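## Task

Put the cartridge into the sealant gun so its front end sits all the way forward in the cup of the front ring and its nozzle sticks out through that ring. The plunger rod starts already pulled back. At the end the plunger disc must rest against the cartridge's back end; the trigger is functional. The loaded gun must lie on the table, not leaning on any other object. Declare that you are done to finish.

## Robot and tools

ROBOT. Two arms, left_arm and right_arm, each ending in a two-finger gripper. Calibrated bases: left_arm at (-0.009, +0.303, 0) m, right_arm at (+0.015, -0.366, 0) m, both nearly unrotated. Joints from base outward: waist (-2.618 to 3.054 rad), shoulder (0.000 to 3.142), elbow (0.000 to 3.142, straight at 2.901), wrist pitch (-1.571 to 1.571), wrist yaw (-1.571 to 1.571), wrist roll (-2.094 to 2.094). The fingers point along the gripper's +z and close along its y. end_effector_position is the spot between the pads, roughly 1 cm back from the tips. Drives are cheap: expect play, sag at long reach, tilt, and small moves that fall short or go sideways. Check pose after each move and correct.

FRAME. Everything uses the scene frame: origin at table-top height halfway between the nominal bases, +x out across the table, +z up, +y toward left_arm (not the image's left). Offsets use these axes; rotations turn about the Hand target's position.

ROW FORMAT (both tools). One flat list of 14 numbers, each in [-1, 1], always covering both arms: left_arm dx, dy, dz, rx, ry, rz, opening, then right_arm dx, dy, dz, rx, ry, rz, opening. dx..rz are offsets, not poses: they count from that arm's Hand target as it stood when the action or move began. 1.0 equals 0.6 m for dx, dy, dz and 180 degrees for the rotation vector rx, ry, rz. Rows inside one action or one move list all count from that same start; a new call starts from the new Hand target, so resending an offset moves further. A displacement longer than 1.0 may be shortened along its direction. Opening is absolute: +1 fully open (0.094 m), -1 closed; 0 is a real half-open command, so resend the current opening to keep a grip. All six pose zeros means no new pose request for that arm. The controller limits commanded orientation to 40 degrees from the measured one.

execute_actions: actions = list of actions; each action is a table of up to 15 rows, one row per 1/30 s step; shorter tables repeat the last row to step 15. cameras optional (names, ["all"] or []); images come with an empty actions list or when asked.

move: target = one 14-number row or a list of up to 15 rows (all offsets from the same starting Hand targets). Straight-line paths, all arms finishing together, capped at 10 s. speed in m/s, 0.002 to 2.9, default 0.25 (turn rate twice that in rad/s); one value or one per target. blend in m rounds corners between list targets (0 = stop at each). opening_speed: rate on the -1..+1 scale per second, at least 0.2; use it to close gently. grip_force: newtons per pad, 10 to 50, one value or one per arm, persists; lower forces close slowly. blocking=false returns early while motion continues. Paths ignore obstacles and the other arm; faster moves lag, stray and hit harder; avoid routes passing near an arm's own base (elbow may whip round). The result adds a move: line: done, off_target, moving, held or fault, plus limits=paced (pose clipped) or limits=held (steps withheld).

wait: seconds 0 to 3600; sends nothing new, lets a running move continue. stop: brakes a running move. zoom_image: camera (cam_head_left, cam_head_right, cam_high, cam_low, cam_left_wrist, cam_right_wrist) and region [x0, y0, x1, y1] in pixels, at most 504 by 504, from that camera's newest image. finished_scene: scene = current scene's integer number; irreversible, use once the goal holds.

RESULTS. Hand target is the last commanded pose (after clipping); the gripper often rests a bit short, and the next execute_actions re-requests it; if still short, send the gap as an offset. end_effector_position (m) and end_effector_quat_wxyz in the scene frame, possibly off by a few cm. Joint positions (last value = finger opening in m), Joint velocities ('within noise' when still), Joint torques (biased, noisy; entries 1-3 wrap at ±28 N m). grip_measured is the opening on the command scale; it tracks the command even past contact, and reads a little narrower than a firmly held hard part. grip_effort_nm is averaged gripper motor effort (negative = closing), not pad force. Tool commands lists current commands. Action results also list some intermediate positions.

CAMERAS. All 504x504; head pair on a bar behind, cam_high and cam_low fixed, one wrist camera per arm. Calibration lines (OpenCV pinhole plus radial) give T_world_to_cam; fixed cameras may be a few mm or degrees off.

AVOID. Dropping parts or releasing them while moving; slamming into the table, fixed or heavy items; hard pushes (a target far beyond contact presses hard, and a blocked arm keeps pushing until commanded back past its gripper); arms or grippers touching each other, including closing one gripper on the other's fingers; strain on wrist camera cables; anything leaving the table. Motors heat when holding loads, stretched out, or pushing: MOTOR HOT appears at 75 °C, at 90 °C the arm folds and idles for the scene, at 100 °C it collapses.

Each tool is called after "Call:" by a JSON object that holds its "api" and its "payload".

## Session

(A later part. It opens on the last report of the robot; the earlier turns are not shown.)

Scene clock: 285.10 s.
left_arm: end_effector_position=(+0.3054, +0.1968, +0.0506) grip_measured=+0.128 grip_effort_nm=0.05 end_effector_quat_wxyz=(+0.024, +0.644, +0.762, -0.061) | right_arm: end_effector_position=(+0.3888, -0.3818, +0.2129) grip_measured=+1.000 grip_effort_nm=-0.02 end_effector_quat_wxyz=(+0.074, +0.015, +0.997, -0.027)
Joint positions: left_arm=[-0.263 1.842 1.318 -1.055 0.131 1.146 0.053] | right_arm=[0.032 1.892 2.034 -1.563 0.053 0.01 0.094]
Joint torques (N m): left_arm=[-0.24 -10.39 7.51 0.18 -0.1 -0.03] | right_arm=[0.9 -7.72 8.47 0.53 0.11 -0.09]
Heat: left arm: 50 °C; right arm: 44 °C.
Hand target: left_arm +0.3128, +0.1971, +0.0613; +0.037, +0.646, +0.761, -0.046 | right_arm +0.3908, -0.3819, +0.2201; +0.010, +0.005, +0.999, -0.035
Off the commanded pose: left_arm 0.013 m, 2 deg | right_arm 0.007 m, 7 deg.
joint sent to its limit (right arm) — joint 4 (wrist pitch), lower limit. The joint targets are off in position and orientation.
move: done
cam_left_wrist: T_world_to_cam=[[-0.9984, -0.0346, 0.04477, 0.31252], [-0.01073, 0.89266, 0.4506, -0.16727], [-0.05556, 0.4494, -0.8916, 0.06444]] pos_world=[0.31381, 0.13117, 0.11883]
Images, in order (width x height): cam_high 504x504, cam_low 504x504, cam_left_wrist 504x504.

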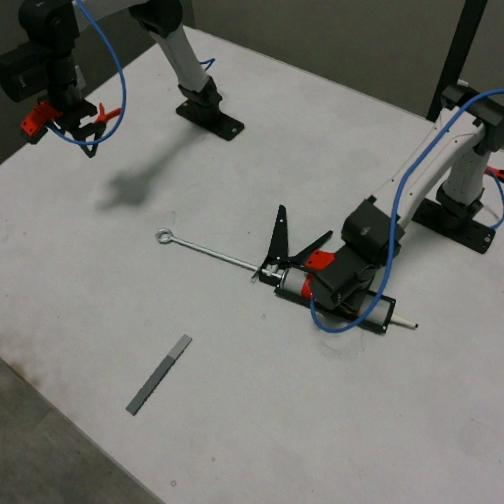

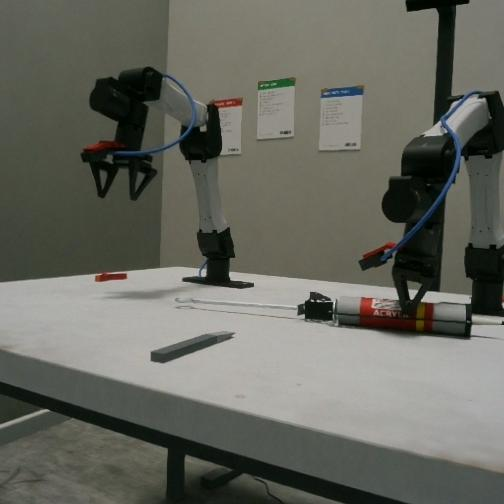

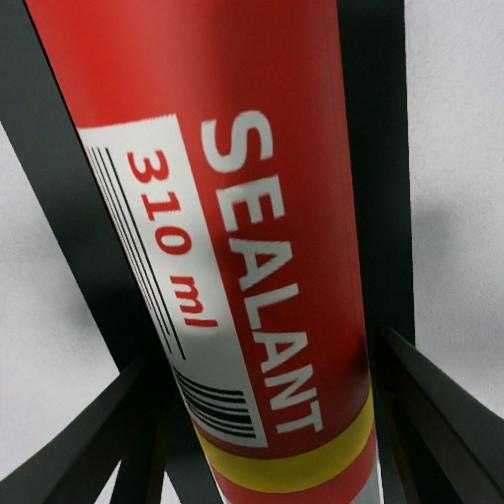

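Call:
{"api": "move", "payload": {"target": [[0,0,0,0,0,0,0.3,-0.02,0.22,-0.03,0,0,0,0],[0.01,0.03,0.15,0,0,0,0.3,-0.02,0.22,-0.08,0,0,0,0]], "cameras": ["all"]}}

Scene clock: 296.87 s.
left_arm: end_effector_position=(+0.3125, +0.2139, +0.1403) grip_measured=+0.298 grip_effort_nm=0.05 end_effector_quat_wxyz=(+0.027, +0.638, +0.767, -0.060) | right_arm: end_effector_position=(+0.3789, -0.2482, +0.1712) grip_measured=+0.002 grip_effort_nm=-0.13 end_effector_quat_wxyz=(+0.026, -0.005, +0.999, -0.028)
Joint positions: left_arm=[-0.207 1.811 1.638 -1.406 0.131 1.186 0.061] | right_arm=[0.394 2.009 2.034 -1.566 0.07 0.333 0.047]
Joint torques (N m): left_arm=[0.31 -8.83 9.63 0.07 -0.09 0.18] | right_arm=[0.38 -8.77 6.67 0.32 0.05 0.2]
Heat: left arm: 49 °C; right arm: 44 °C.
Hand target: left_arm +0.3188, +0.2151, +0.1513; +0.037, +0.646, +0.761, -0.046 | right_arm +0.3788, -0.2499, +0.1721; +0.010, +0.005, +0.999, -0.035
Off the commanded pose: left_arm 0.013 m, 2 deg | right_arm 0.002 m, 2 deg.
joint sent to its limit (right arm) — joint 4 (wrist pitch), lower limit. The joint targets are off in position, not in orientation.
move: off_target (left_arm)
cam_left_wrist: T_world_to_cam=[[-0.99795, -0.05011, 0.03985, 0.32006], [-0.0269, 0.89302, 0.44921, -0.21779], [-0.0581, 0.44721, -0.89254, 0.13854]] pos_world=[0.3216, 0.14857, 0.20873]
cam_right_wrist: T_world_to_cam=[[-0.13642, -0.98744, 0.07969, -0.20617], [-0.85774, 0.15798, 0.48922, 0.31436], [-0.49566, -0.00162, -0.86851, 0.42636]] pos_world=[0.45284, -0.25255, 0.23294]

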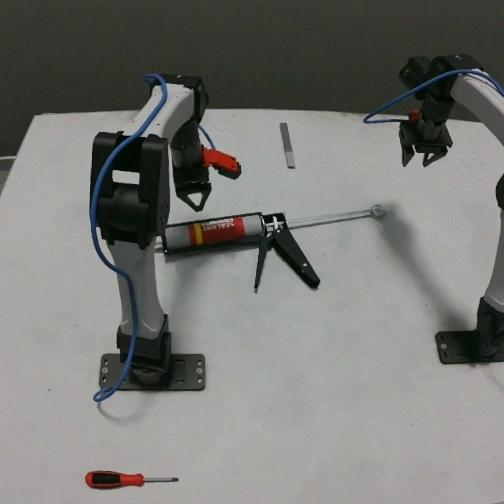

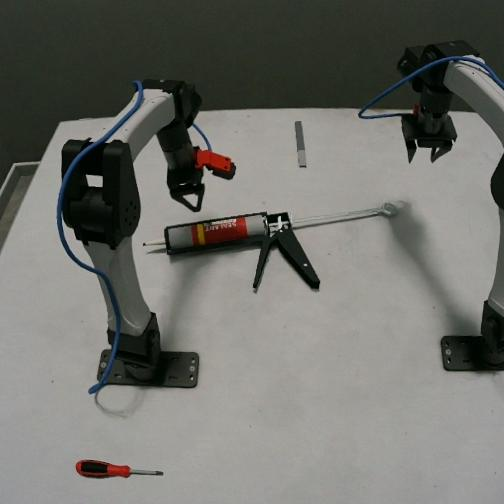

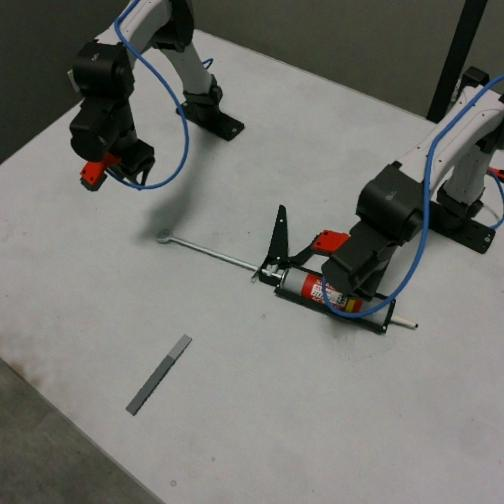

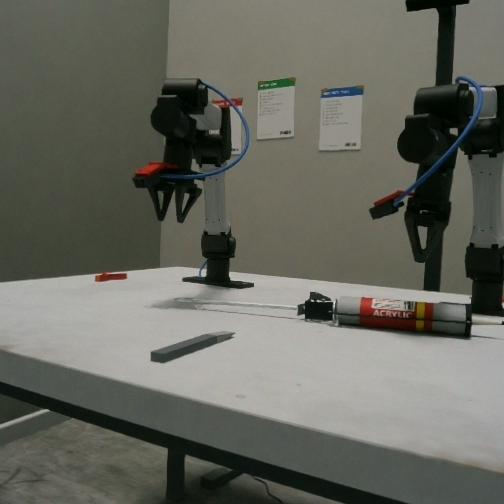

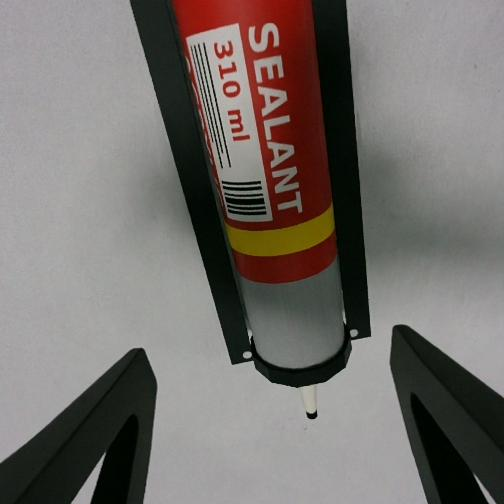

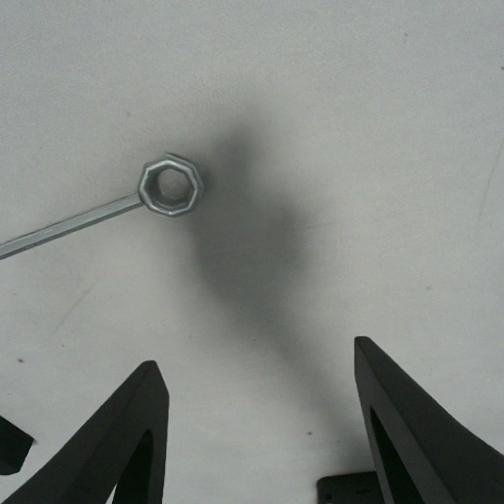

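Call:
{"api": "move", "payload": {"target": [0,0,0.05,0,0,0,0.3,0.012,0.05,-0.09,0,0,-0.435,0], "cameras": ["cam_right_wrist","cam_high"]}}

Scene clock: 312.33 s.
left_arm: end_effector_position=(+0.3136, +0.2137, +0.1716) grip_measured=+0.298 grip_effort_nm=0.05 end_effector_quat_wxyz=(+0.028, +0.638, +0.767, -0.059) | right_arm: end_effector_position=(+0.3792, -0.2290, +0.1189) grip_measured=+0.002 grip_effort_nm=-0.13 end_effector_quat_wxyz=(-0.019, +0.631, +0.774, -0.048)
Joint positions: left_arm=[-0.207 1.83 1.787 -1.534 0.131 1.186 0.061] | right_arm=[0.416 2.15 2.034 -1.557 0.015 1.735 0.047]
Joint torques (N m): left_arm=[0.25 -8.61 9.5 0.09 -0.08 0.17] | right_arm=[0.9 -9.5 6.48 0.49 -0.11 0.25]
Heat: left arm: 49 °C; right arm: 42 °C.
Hand target: left_arm +0.3188, +0.2151, +0.1813; +0.037, +0.646, +0.761, -0.046 | right_arm +0.3860, -0.2199, +0.1181; -0.014, +0.635, +0.772, -0.034
Off the commanded pose: left_arm 0.011 m, 2 deg | right_arm 0.011 m, 2 deg.
move: off_target (left_arm, right_arm)
cam_right_wrist: T_world_to_cam=[[-0.99081, -0.05398, 0.12405, 0.34938], [0.01515, 0.86692, 0.49822, 0.16746], [-0.13443, 0.49552, -0.85813, 0.35678]] pos_world=[0.39159, -0.3031, 0.17939]
Images, in order (width x height): cam_high 504x504, cam_right_wrist 504x504.

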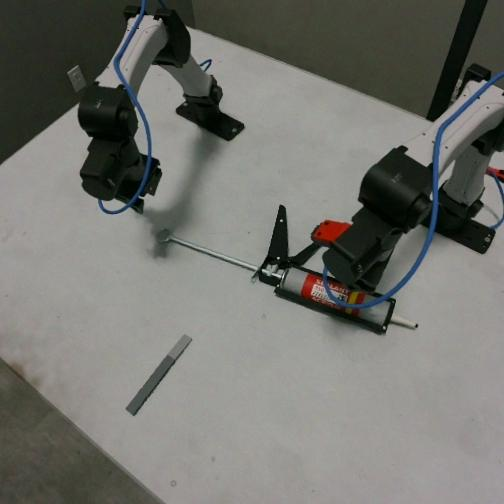

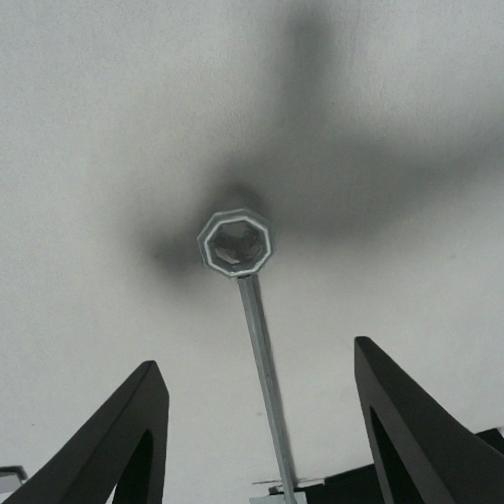

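Call:
{"api": "move", "payload": {"target": [0,0,0,0,0,0,0.3,0,0.004,-0.115,0,0,0,0], "speed": 0.12, "cameras": ["cam_right_wrist","cam_low"]}}

Call:
{"api": "zoom_image", "payload": {"camera": "cam_low", "region": [130, 200, 330, 340]}}

Scene clock: 319.57 s.
left_arm: end_effector_position=(+0.3136, +0.2137, +0.1716) grip_measured=+0.298 grip_effort_nm=0.05 end_effector_quat_wxyz=(+0.028, +0.638, +0.767, -0.059) | right_arm: end_effector_position=(+0.3854, -0.2247, +0.0552) grip_measured=+0.002 grip_effort_nm=-0.13 end_effector_quat_wxyz=(-0.013, +0.632, +0.774, -0.038)
Joint positions: left_arm=[-0.207 1.83 1.787 -1.534 0.131 1.186 0.061] | right_arm=[0.42 2.158 1.794 -1.287 0.015 1.742 0.047]
Joint torques (N m): left_arm=[0.34 -8.55 9.44 0.08 -0.09 0.18] | right_arm=[0.99 -10.15 4.36 0.53 -0.11 0.23]
Heat: left arm: 48 °C; right arm: 42 °C.
Hand target: left_arm +0.3188, +0.2151, +0.1813; +0.037, +0.646, +0.761, -0.046 | right_arm +0.3860, -0.2175, +0.0491; -0.014, +0.635, +0.772, -0.034
Off the commanded pose: left_arm 0.011 m, 2 deg | right_arm 0.009 m, 1 deg.
move: done
cam_right_wrist: T_world_to_cam=[[-0.99334, -0.05342, 0.10209, 0.36606], [0.00552, 0.86296, 0.50524, 0.19778], [-0.11509, 0.50244, -0.85692, 0.29475]] pos_world=[0.39645, -0.29922, 0.11528]
Images, in order (width x height): cam_low 504x504, cam_right_wrist 504x504.

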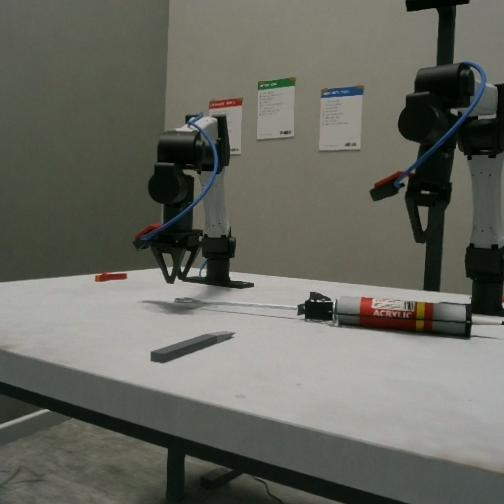

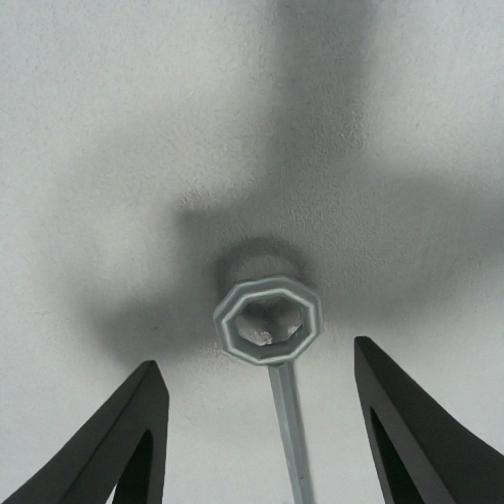

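Scaled by 2.520 from the camera's image (finer frame: 720x720).

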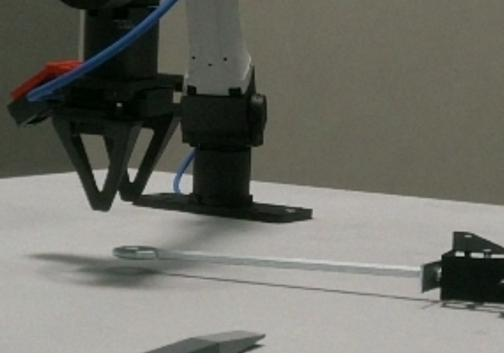

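Call:
{"api": "move", "payload": {"target": [0,0,0,0,0,0,0.3,-0.014,0.02,-0.048,0,0,0,0.2], "speed": 0.08, "cameras": ["cam_right_wrist","cam_low"]}}

Call:
{"api": "zoom_image", "payload": {"camera": "cam_low", "region": [130, 200, 330, 340]}}

Scene clock: 327.03 s.
left_arm: end_effector_position=(+0.3136, +0.2137, +0.1716) grip_measured=+0.298 grip_effort_nm=0.05 end_effector_quat_wxyz=(+0.028, +0.638, +0.767, -0.059) | right_arm: end_effector_position=(+0.3751, -0.2074, +0.0262) grip_measured=+0.198 grip_effort_nm=0.09 end_effector_quat_wxyz=(-0.013, +0.627, +0.778, -0.039)
Joint positions: left_arm=[-0.207 1.83 1.787 -1.534 0.131 1.186 0.061] | right_arm=[0.47 2.168 1.695 -1.178 0.012 1.777 0.056]
Joint torques (N m): left_arm=[0.36 -8.58 9.51 0.09 -0.08 0.19] | right_arm=[0.55 -9.83 4.49 0.47 -0.11 0.23]
Heat: left arm: 47 °C; right arm: 40 °C.
Hand target: left_arm +0.3188, +0.2151, +0.1813; +0.037, +0.646, +0.761, -0.046 | right_arm +0.3776, -0.2055, +0.0203; -0.014, +0.635, +0.772, -0.034
Off the commanded pose: left_arm 0.011 m, 2 deg | right_arm 0.007 m, 1 deg.
move: done
cam_right_wrist: T_world_to_cam=[[-0.99242, -0.06694, 0.10311, 0.35647], [-0.00575, 0.86309, 0.50501, 0.20183], [-0.1228, 0.50059, -0.85693, 0.26264]] pos_world=[0.38718, -0.28181, 0.08638]
Images, in order (width x height): cam_low 504x504, cam_right_wrist 504x504.

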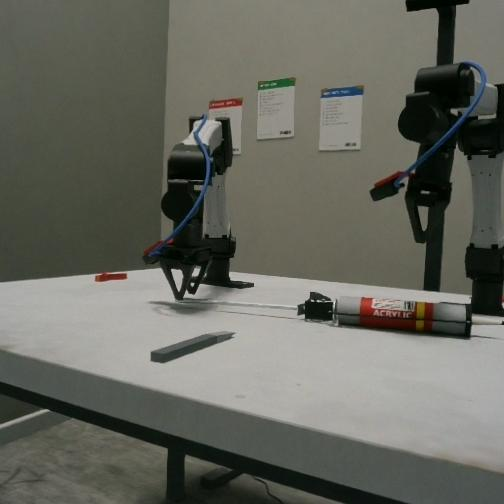

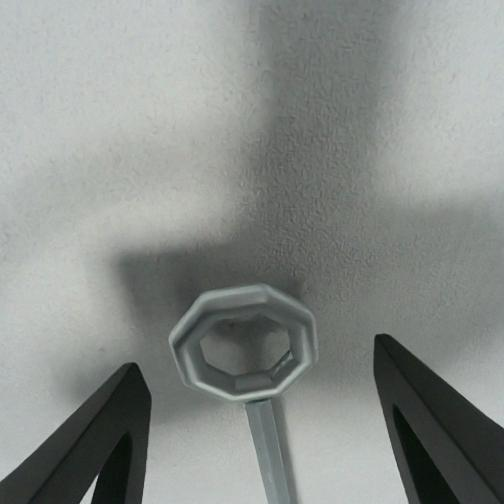

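Scaled by 2.520 from the camera's image (finer frame: 720x720).

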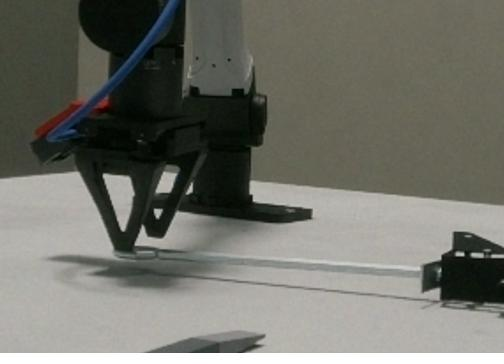

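Call:
{"api": "move", "payload": {"target": [[0,0,0,0,0,0,0.3,0.006,-0.006,-0.017,0,0,0,0.2],[0,0,0,0,0,0,0.3,0.006,-0.006,-0.017,0,0,0,-0.42]], "speed": 0.06, "cameras": ["cam_right_wrist","cam_low"]}}

Call:
{"api": "zoom_image", "payload": {"camera": "cam_low", "region": [294, 260, 494, 360]}}

Scene clock: 337.20 s.
left_arm: end_effector_position=(+0.3136, +0.2137, +0.1716) grip_measured=+0.298 grip_effort_nm=0.05 end_effector_quat_wxyz=(+0.028, +0.638, +0.767, -0.059) | right_arm: end_effector_position=(+0.3771, -0.2065, +0.0161) grip_measured=-0.255 grip_effort_nm=-1.05 end_effector_quat_wxyz=(-0.013, +0.627, +0.778, -0.038)
Joint positions: left_arm=[-0.207 1.83 1.787 -1.534 0.131 1.186 0.061] | right_arm=[0.47 2.185 1.681 -1.146 0.012 1.777 0.035]
Joint torques (N m): left_arm=[0.27 -8.61 9.46 0.08 -0.09 0.17] | right_arm=[-0.21 -9.96 4.68 0.5 -0.1 0.06]
Heat: left arm: 46 °C; right arm: 41 °C.
Hand target: left_arm +0.3188, +0.2151, +0.1813; +0.037, +0.646, +0.761, -0.046 | right_arm +0.3812, -0.2091, +0.0101; -0.014, +0.635, +0.772, -0.034
Off the commanded pose: left_arm 0.011 m, 2 deg | right_arm 0.008 m, 1 deg.
move: done
cam_right_wrist: T_world_to_cam=[[-0.99256, -0.06698, 0.10169, 0.35961], [-0.00642, 0.86274, 0.50561, 0.20628], [-0.1216, 0.50119, -0.85675, 0.25346]] pos_world=[0.38908, -0.28091, 0.07628]
Images, in order (width x height): cam_low 504x504, cam_right_wrist 504x504.

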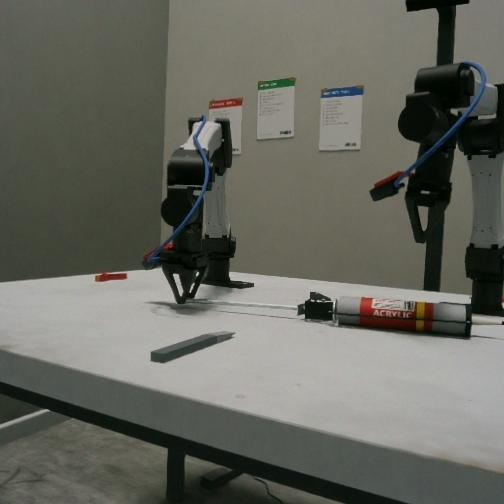

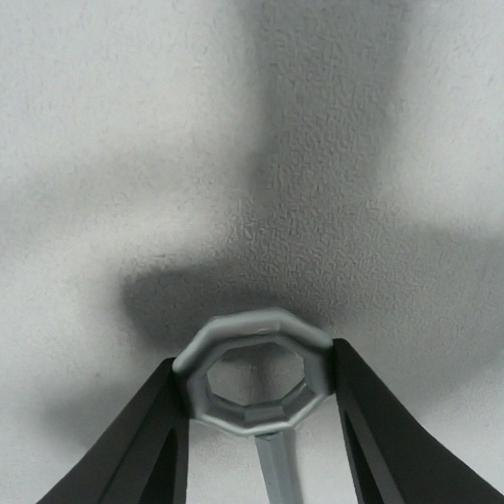

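Scaled by 2.520 from the camera's image (finer frame: 720x720).

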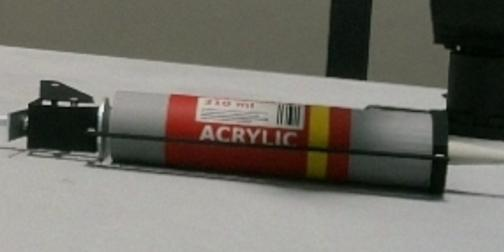

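Call:
{"api": "move", "payload": {"target": [0,0,0,0,0,0,0.3,-0.005,0.024,0,0,0,0,-0.42], "speed": 0.03, "cameras": ["cam_low","cam_high"]}}

Call:
{"api": "zoom_image", "payload": {"camera": "cam_low", "region": [294, 260, 494, 360]}}

Call:
{"api": "zoom_image", "payload": {"camera": "cam_high", "region": [240, 230, 420, 350]}}

Scene clock: 343.13 s.
left_arm: end_effector_position=(+0.3136, +0.2137, +0.1716) grip_measured=+0.298 grip_effort_nm=0.05 end_effector_quat_wxyz=(+0.028, +0.638, +0.767, -0.059) | right_arm: end_effector_position=(+0.3770, -0.2070, +0.0150) grip_measured=-0.255 grip_effort_nm=-1.05 end_effector_quat_wxyz=(-0.009, +0.628, +0.777, -0.042)
Joint positions: left_arm=[-0.207 1.83 1.787 -1.534 0.131 1.186 0.061] | right_arm=[0.473 2.188 1.681 -1.146 0.021 1.784 0.035]
Joint torques (N m): left_arm=[0.28 -8.62 9.46 0.06 -0.08 0.17] | right_arm=[1.17 -9.25 6.28 0.42 -0.12 0.35]
Heat: left arm: 46 °C; right arm: 42 °C.
Hand target: left_arm +0.3188, +0.2151, +0.1813; +0.037, +0.646, +0.761, -0.046 | right_arm +0.3782, -0.1947, +0.0101; -0.014, +0.635, +0.772, -0.034
Off the commanded pose: left_arm 0.011 m, 2 deg | right_arm 0.013 m, 1 deg.
move: off_target (right_arm)
Images, in order (width x height): cam_high 504x504, cam_low 504x504.

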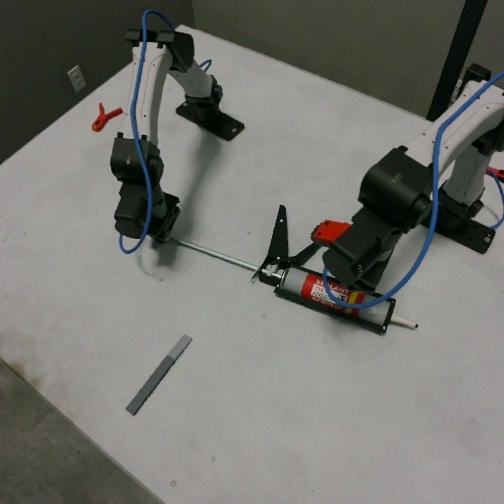

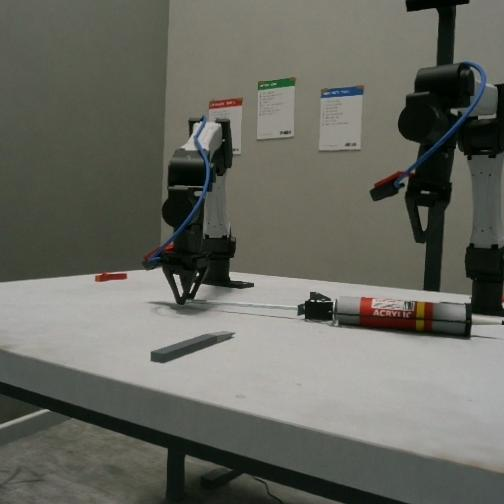

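Scaled by 2.520 from the camera's image (finer frame: 720x720).

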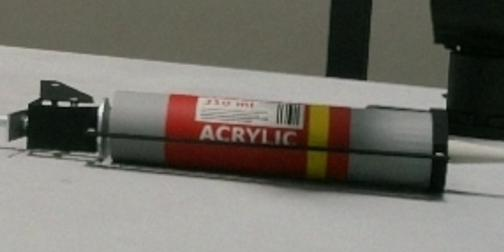

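Scaled by 2.800 from the camera's image (finer frame: 720x720).

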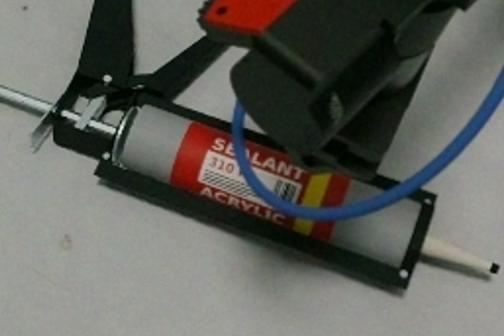

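Call:
{"api": "move", "payload": {"target": [0,0,0,0,0,0,0.3,-0.005,0.022,0,0,0,0,-0.42], "speed": 0.03, "cameras": ["cam_low","cam_high"]}}

Call:
{"api": "zoom_image", "payload": {"camera": "cam_low", "region": [294, 260, 494, 360]}}

Call:
{"api": "zoom_image", "payload": {"camera": "cam_high", "region": [240, 230, 420, 350]}}

Scene clock: 347.87 s.
left_arm: end_effector_position=(+0.3136, +0.2137, +0.1716) grip_measured=+0.298 grip_effort_nm=0.05 end_effector_quat_wxyz=(+0.028, +0.638, +0.767, -0.059) | right_arm: end_effector_position=(+0.3735, -0.2069, +0.0119) grip_measured=-0.255 grip_effort_nm=-1.05 end_effector_quat_wxyz=(-0.001, +0.632, +0.773, -0.056)
Joint positions: left_arm=[-0.207 1.83 1.787 -1.534 0.131 1.186 0.061] | right_arm=[0.488 2.197 1.681 -1.155 0.047 1.812 0.035]
Joint torques (N m): left_arm=[0.36 -8.61 9.4 0.08 -0.07 0.17] | right_arm=[2.61 -9.02 7.77 0.39 -0.4 0.45]
Heat: left arm: 45 °C; right arm: 42 °C.
Hand target: left_arm +0.3188, +0.2151, +0.1813; +0.037, +0.646, +0.761, -0.046 | right_arm +0.3752, -0.1815, +0.0101; -0.014, +0.635, +0.772, -0.034
Off the commanded pose: left_arm 0.011 m, 2 deg | right_arm 0.026 m, 3 deg.
move: off_target (right_arm)
Images, in order (width x height): cam_high 504x504, cam_low 504x504.

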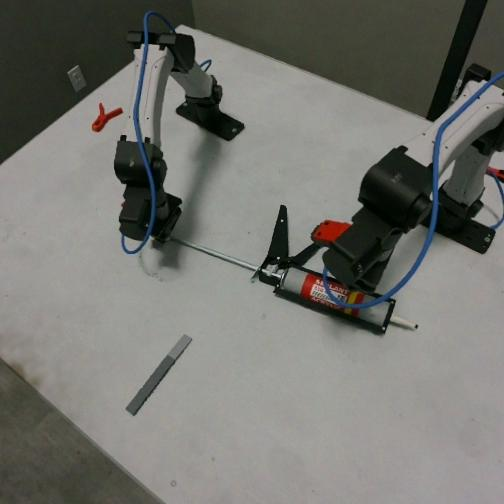

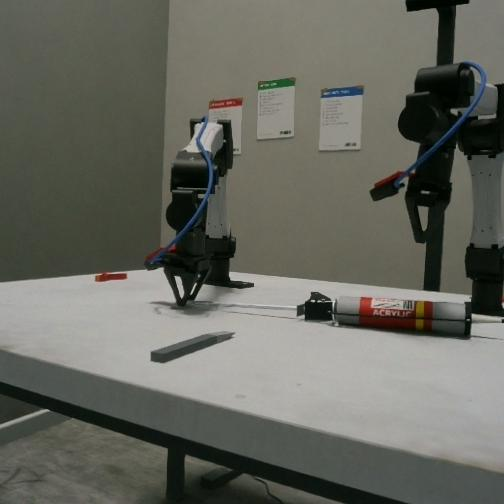

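Scaled by 2.520 from the camera's image (finer frame: 720x720).

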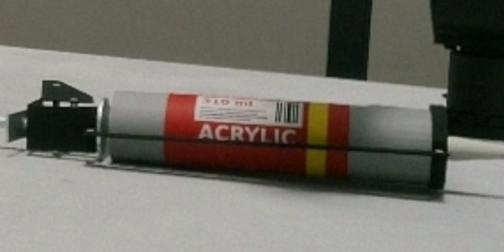

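Scaled by 2.800 from the camera's image (finer frame: 720x720).

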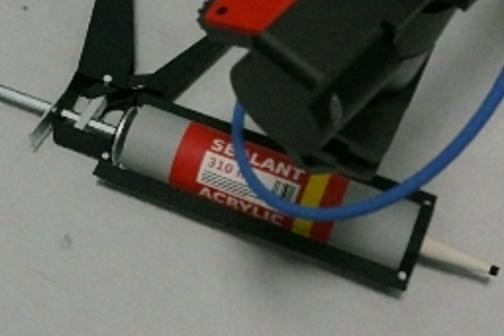

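Call:
{"api": "zoom_image", "payload": {"camera": "cam_low", "region": [320, 285, 360, 335]}}

Call:
{"api": "zoom_image", "payload": {"camera": "cam_high", "region": [260, 255, 310, 305]}}

Scaled by 10.080 from the camera's image (finer frame: 720x720).

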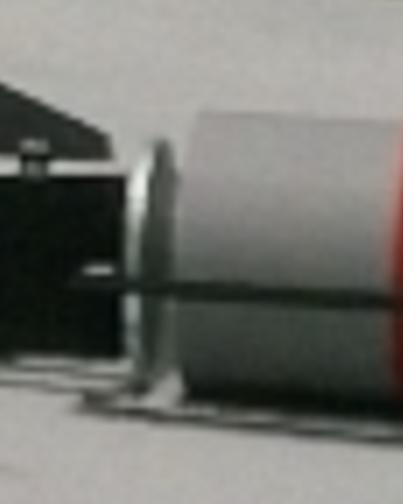

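Scaled by 10.080 from the camera's image (finer frame: 720x720).

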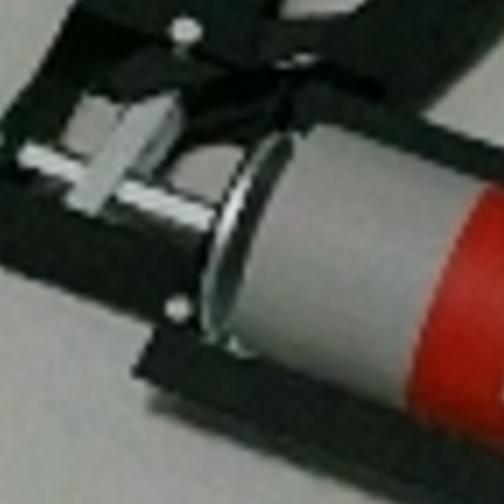

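Call:
{"api": "move", "payload": {"target": [0,0,0,0,0,0,0.3,0.006,0.045,0.006,0,0,0,-0.42], "speed": 0.04, "cameras": ["cam_low","cam_high"]}}

Call:
{"api": "zoom_image", "payload": {"camera": "cam_low", "region": [320, 285, 360, 335]}}

Call:
{"api": "zoom_image", "payload": {"camera": "cam_high", "region": [260, 255, 310, 305]}}

Scene clock: 355.63 s.
left_arm: end_effector_position=(+0.3136, +0.2137, +0.1716) grip_measured=+0.298 grip_effort_nm=0.05 end_effector_quat_wxyz=(+0.028, +0.638, +0.767, -0.059) | right_arm: end_effector_position=(+0.3770, -0.1846, +0.0134) grip_measured=-0.255 grip_effort_nm=-1.05 end_effector_quat_wxyz=(+0.006, +0.626, +0.777, -0.064)
Joint positions: left_arm=[-0.207 1.83 1.787 -1.534 0.131 1.186 0.061] | right_arm=[0.54 2.259 1.787 -1.212 0.061 1.85 0.035]
Joint torques (N m): left_arm=[0.27 -8.57 9.5 0.08 -0.08 0.18] | right_arm=[2.7 -9.48 8.64 0.35 -0.55 0.61]
Heat: left arm: 45 °C; right arm: 41 °C.
Hand target: left_arm +0.3188, +0.2151, +0.1813; +0.037, +0.646, +0.761, -0.046 | right_arm +0.3788, -0.1545, +0.0137; -0.014, +0.635, +0.772, -0.034
Off the commanded pose: left_arm 0.011 m, 2 deg | right_arm 0.030 m, 4 deg.
move: off_target (right_arm)
Images, in order (width x height): cam_high 504x504, cam_low 504x504.

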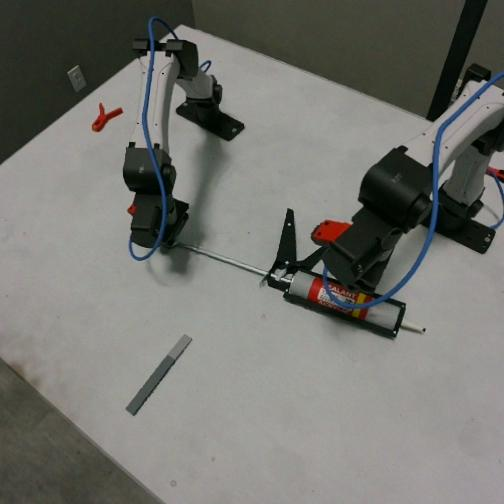

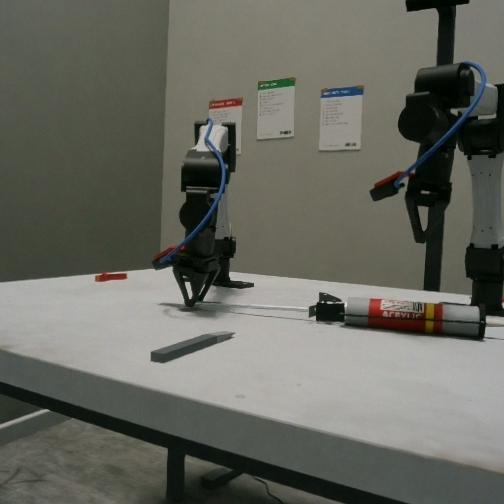

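Scaled by 10.080 from the camera's image (finer frame: 720x720).

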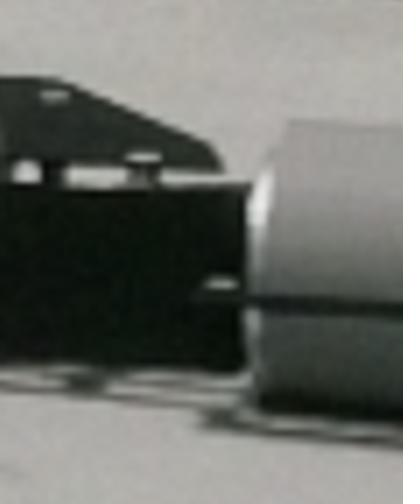

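Scaled by 10.080 from the camera's image (finer frame: 720x720).

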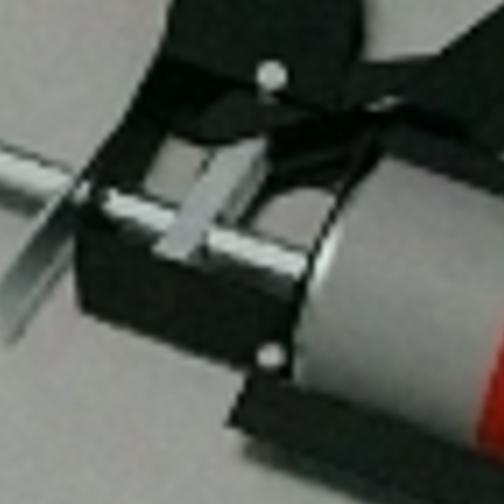

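Call:
{"api": "move", "payload": {"target": [-0.01,-0.03,-0.1,0.02,0.005,0,1,0,-0.045,0,0,0,0,-0.42], "speed": 0.15, "cameras": ["cam_left_wrist","cam_low","cam_high"]}}

Call:
{"api": "zoom_image", "payload": {"camera": "cam_low", "region": [304, 280, 504, 360]}}

Scene clock: 366.53 s.
left_arm: end_effector_position=(+0.3064, +0.1962, +0.1215) grip_measured=+0.998 grip_effort_nm=0.05 end_effector_quat_wxyz=(+0.001, +0.646, +0.762, -0.040) | right_arm: end_effector_position=(+0.3739, -0.1865, +0.0070) grip_measured=-0.255 grip_effort_nm=-1.05 end_effector_quat_wxyz=(-0.010, +0.629, +0.775, -0.061)
Joint positions: left_arm=[-0.293 1.83 1.591 -1.362 0.074 1.12 0.094] | right_arm=[0.526 2.259 1.761 -1.193 0.03 1.843 0.035]
Joint torques (N m): left_arm=[-0.73 -9.1 5.08 0.46 -0.11 -0.06] | right_arm=[-0.35 -13.68 3.81 0.47 -0.21 0.05]
Heat: left arm: 44 °C; right arm: 41 °C.
Hand target: left_arm +0.3128, +0.1971, +0.1213; +0.010, +0.646, +0.763, -0.027 | right_arm +0.3788, -0.1815, +0.0137; -0.014, +0.635, +0.772, -0.034
Off the commanded pose: left_arm 0.006 m, 2 deg | right_arm 0.010 m, 3 deg.
move: off_target (right_arm)
cam_left_wrist: T_world_to_cam=[[-0.99822, -0.03176, 0.05057, 0.309], [-0.00189, 0.86319, 0.50487, -0.20221], [-0.05968, 0.50387, -0.86171, 0.11497]] pos_world=[0.31493, 0.12643, 0.18553]
Images, in order (width x height): cam_high 504x504, cam_low 504x504, cam_left_wrist 504x504.

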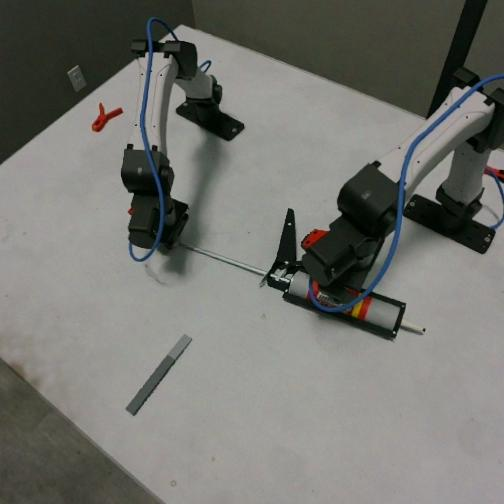

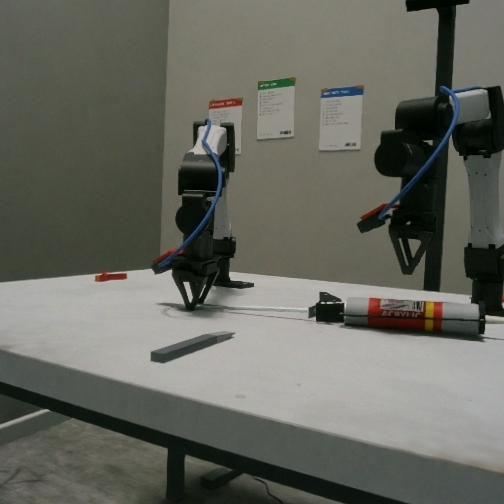

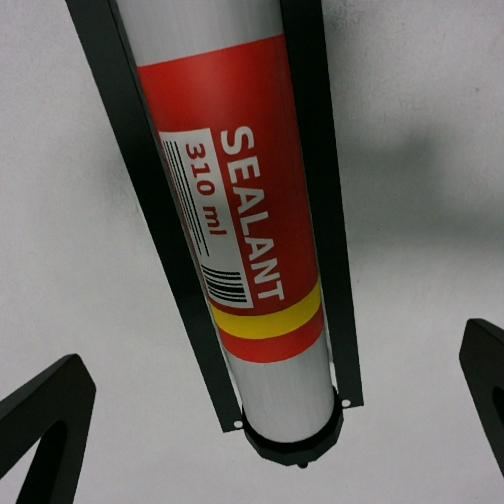

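Scaled by 2.520 from the camera's image (finer frame: 720x720).

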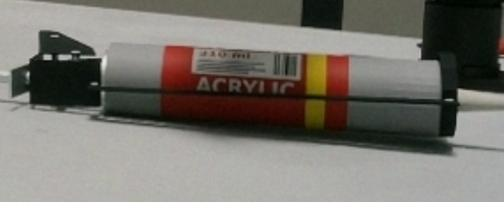

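Call:
{"api": "move", "payload": {"target": [-0.008,0.028,-0.10,0.01,0.002,0.0194,1,0,0,0,0,0,0,-0.42], "speed": 0.1, "cameras": ["cam_left_wrist","cam_low"]}}

Call:
{"api": "zoom_image", "payload": {"camera": "cam_low", "region": [304, 220, 504, 360]}}

Scene clock: 376.70 s.
left_arm: end_effector_position=(+0.3009, +0.2095, +0.0627) grip_measured=+0.998 grip_effort_nm=0.05 end_effector_quat_wxyz=(-0.009, +0.627, +0.778, -0.029) | right_arm: end_effector_position=(+0.3739, -0.1865, +0.0070) grip_measured=-0.255 grip_effort_nm=-1.05 end_effector_quat_wxyz=(-0.010, +0.629, +0.775, -0.061)
Joint positions: left_arm=[-0.273 1.83 1.356 -1.136 0.047 1.089 0.094] | right_arm=[0.526 2.259 1.761 -1.193 0.03 1.843 0.035]
Joint torques (N m): left_arm=[0.43 -8.64 4.82 0.44 -0.14 -0.03] | right_arm=[-0.38 -13.61 3.78 0.57 -0.24 0.04]
Heat: left arm: 44 °C; right arm: 44 °C.
Hand target: left_arm +0.3080, +0.2139, +0.0613; -0.001, +0.623, +0.782, -0.017 | right_arm +0.3788, -0.1815, +0.0137; -0.014, +0.635, +0.772, -0.034
Off the commanded pose: left_arm 0.008 m, 2 deg | right_arm 0.010 m, 3 deg.
move: done
cam_left_wrist: T_world_to_cam=[[-0.99524, -0.08273, 0.05151, 0.31668], [-0.04286, 0.84625, 0.53106, -0.16979], [-0.08753, 0.52633, -0.84576, 0.05991]] pos_world=[0.31314, 0.13835, 0.12453]
Images, in order (width x height): cam_low 504x504, cam_left_wrist 504x504.

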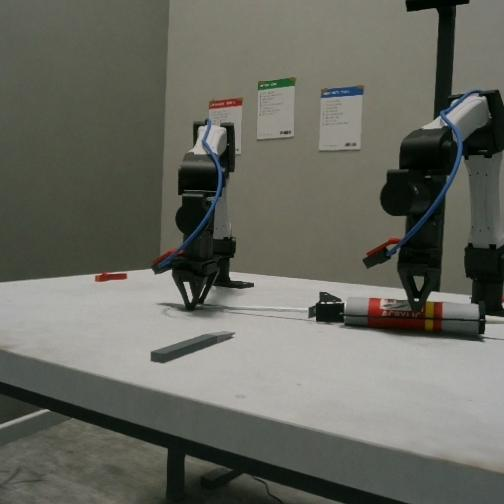

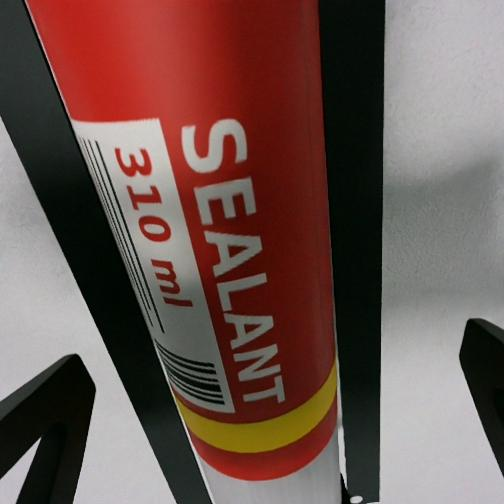

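Scaled by 2.520 from the camera's image (finer frame: 720x720).

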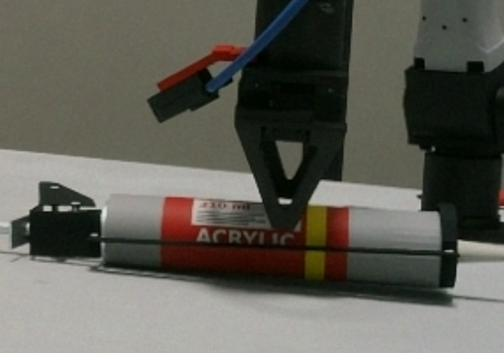

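Call:
{"api": "move", "payload": {"target": [[0.013,0,0,0,0,0,1,0,0,0,0,0,0,-0.42],[0.013,0.005,-0.045,0,0,0,1,0,0,0,0,0,0,-0.42]], "speed": 0.07, "cameras": ["cam_left_wrist","cam_low","cam_high"]}}

Call:
{"api": "zoom_image", "payload": {"camera": "cam_low", "region": [304, 220, 504, 360]}}

Scene clock: 382.17 s.
left_arm: end_effector_position=(+0.3088, +0.2118, +0.0356) grip_measured=+0.998 grip_effort_nm=0.05 end_effector_quat_wxyz=(-0.009, +0.622, +0.782, -0.029) | right_arm: end_effector_position=(+0.3739, -0.1865, +0.0070) grip_measured=-0.255 grip_effort_nm=-1.05 end_effector_quat_wxyz=(-0.010, +0.629, +0.775, -0.061)
Joint positions: left_arm=[-0.261 1.884 1.315 -1.041 0.045 1.089 0.094] | right_arm=[0.526 2.259 1.761 -1.193 0.03 1.843 0.035]
Joint torques (N m): left_arm=[0.39 -8.95 4.75 0.43 -0.14 0.1] | right_arm=[-0.2 -13.59 4.12 0.5 -0.27 0.07]
Heat: left arm: 44 °C; right arm: 45 °C.
Hand target: left_arm +0.3158, +0.2169, +0.0343; -0.001, +0.623, +0.782, -0.017 | right_arm +0.3788, -0.1815, +0.0137; -0.014, +0.635, +0.772, -0.034
Off the commanded pose: left_arm 0.009 m, 2 deg | right_arm 0.010 m, 3 deg.
move: done
cam_left_wrist: T_world_to_cam=[[-0.99418, -0.09496, 0.05098, 0.32837], [-0.05341, 0.84489, 0.53226, -0.15353], [-0.09361, 0.52644, -0.84505, 0.03828]] pos_world=[0.32184, 0.14075, 0.09733]
Images, in order (width x height): cam_high 504x504, cam_low 504x504, cam_left_wrist 504x504.

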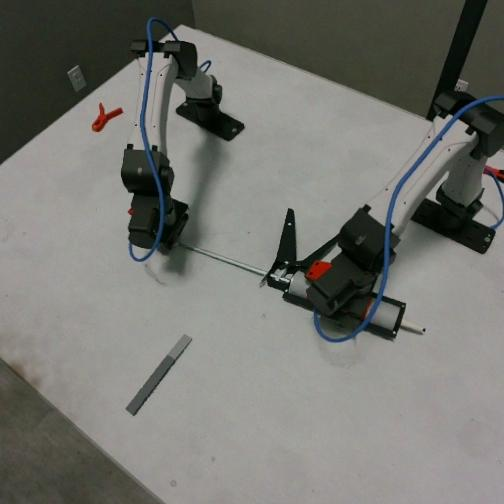

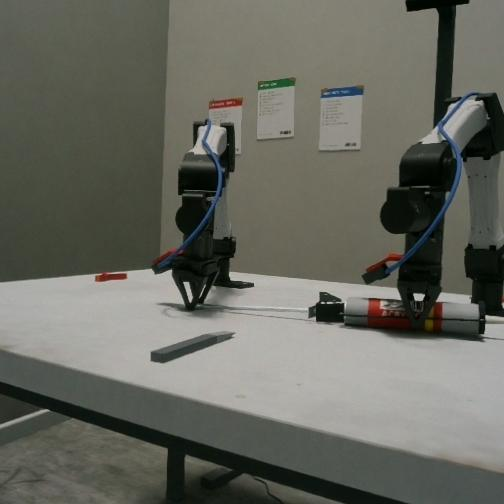

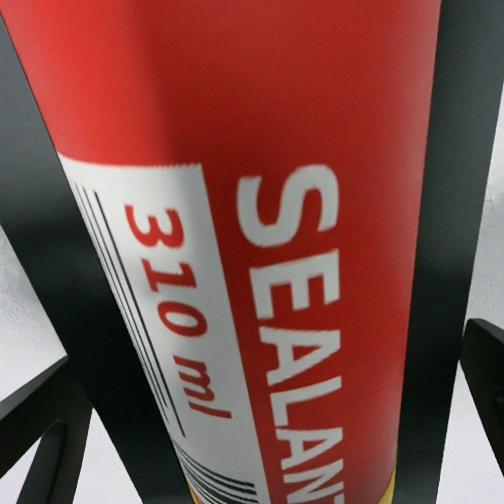

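Scaled by 2.520 from the camera's image (finer frame: 720x720).

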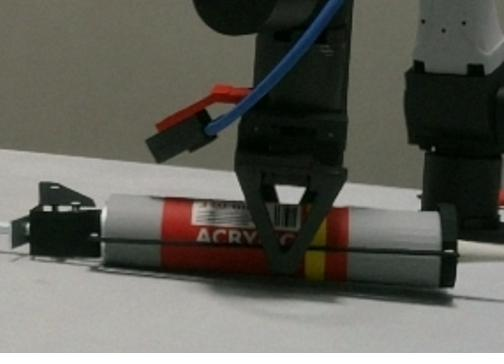

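Call:
{"api": "move", "payload": {"target": [0,0,0,0,0,0,0.5,0,0,0,0,0,0,-0.42], "opening_speed": 0.3, "cameras": ["cam_left_wrist","cam_low"]}}

Scene clock: 387.97 s.
left_arm: end_effector_position=(+0.3074, +0.2114, +0.0353) grip_measured=+0.696 grip_effort_nm=-1.07 end_effector_quat_wxyz=(-0.010, +0.622, +0.782, -0.032) | right_arm: end_effector_position=(+0.3738, -0.1862, +0.0069) grip_measured=-0.255 grip_effort_nm=-1.05 end_effector_quat_wxyz=(-0.011, +0.629, +0.775, -0.061)
Joint positions: left_arm=[-0.261 1.884 1.313 -1.044 0.05 1.089 0.08] | right_arm=[0.526 2.259 1.761 -1.193 0.029 1.843 0.035]
Joint torques (N m): left_arm=[0.36 -8.96 4.9 0.44 -0.12 0.11] | right_arm=[-0.27 -13.74 3.9 0.46 -0.21 0.04]
Heat: left arm: 45 °C; right arm: 46 °C.
Hand target: left_arm +0.3158, +0.2169, +0.0343; -0.001, +0.623, +0.782, -0.017 | right_arm +0.3788, -0.1815, +0.0137; -0.014, +0.635, +0.772, -0.034
Off the commanded pose: left_arm 0.010 m, 2 deg | right_arm 0.010 m, 3 deg.
move: done
cam_left_wrist: T_world_to_cam=[[-0.99385, -0.09497, 0.0569, 0.32669], [-0.05057, 0.84663, 0.52978, -0.1542], [-0.09849, 0.52365, -0.84622, 0.04033]] pos_world=[0.32085, 0.14045, 0.09723]
Images, in order (width x height): cam_low 504x504, cam_left_wrist 504x504.

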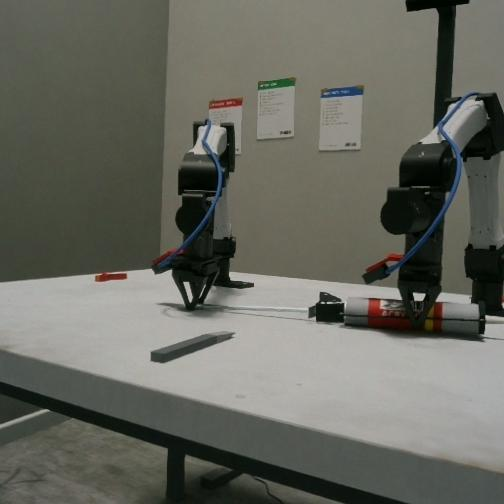

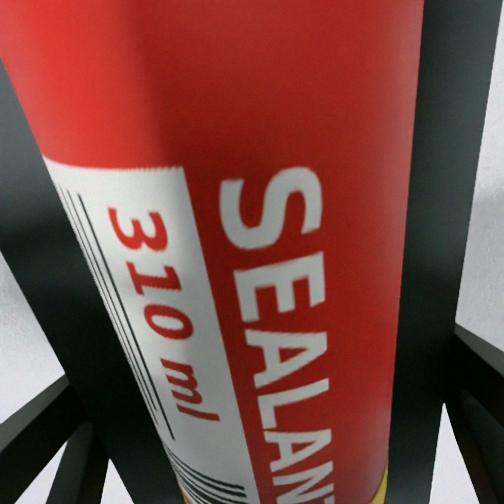

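Call:
{"api": "move", "payload": {"target": [0,0,0,0,0,0,0.5,-0.013,0.055,0.008,0,0,0,-0.42], "speed": 0.04, "cameras": ["cam_low","cam_high"]}}

Call:
{"api": "zoom_image", "payload": {"camera": "cam_low", "region": [304, 280, 504, 360]}}

Call:
{"api": "zoom_image", "payload": {"camera": "cam_high", "region": [260, 255, 310, 305]}}

Scene clock: 393.37 s.
left_arm: end_effector_position=(+0.3089, +0.2163, +0.0343) grip_measured=+0.696 grip_effort_nm=-1.07 end_effector_quat_wxyz=(-0.012, +0.627, +0.779, -0.028) | right_arm: end_effector_position=(+0.3690, -0.1819, +0.0098) grip_measured=-0.255 grip_effort_nm=-1.05 end_effector_quat_wxyz=(+0.004, +0.634, +0.770, -0.073)
Joint positions: left_arm=[-0.25 1.887 1.313 -1.043 0.041 1.111 0.08] | right_arm=[0.555 2.259 1.77 -1.215 0.061 1.889 0.035]
Joint torques (N m): left_arm=[0.4 -9.22 4.9 0.45 -0.09 -0.02] | right_arm=[3.25 -11.21 8.91 0.28 -0.58 0.4]
Heat: left arm: 45 °C; right arm: 47 °C.
Hand target: left_arm +0.3158, +0.2169, +0.0343; -0.001, +0.623, +0.782, -0.017 | right_arm +0.3710, -0.1485, +0.0185; -0.014, +0.635, +0.772, -0.034
Off the commanded pose: left_arm 0.007 m, 2 deg | right_arm 0.035 m, 5 deg.
move: off_target (right_arm)
Images, in order (width x height): cam_high 504x504, cam_low 504x504.

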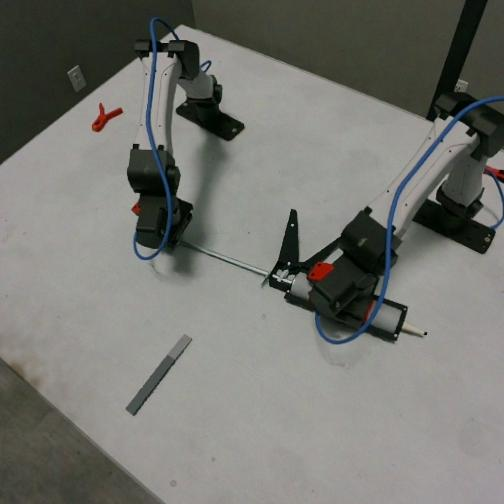

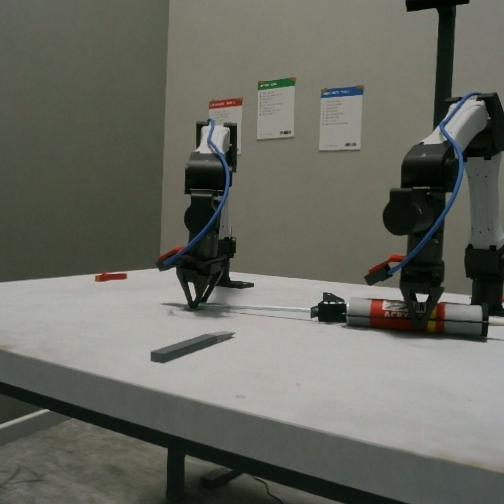

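Scaled by 2.520 from the camera's image (finer frame: 720x720).

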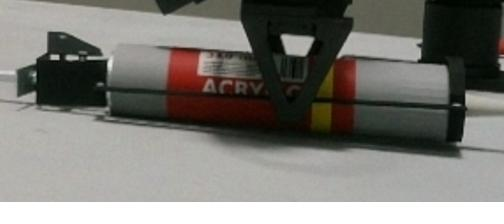

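Scaled by 10.080 from the camera's image (finer frame: 720x720).

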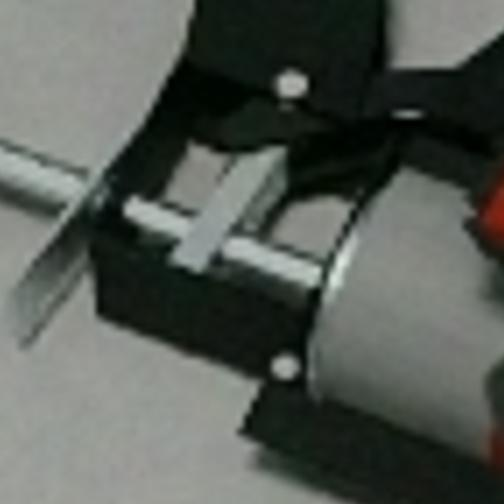

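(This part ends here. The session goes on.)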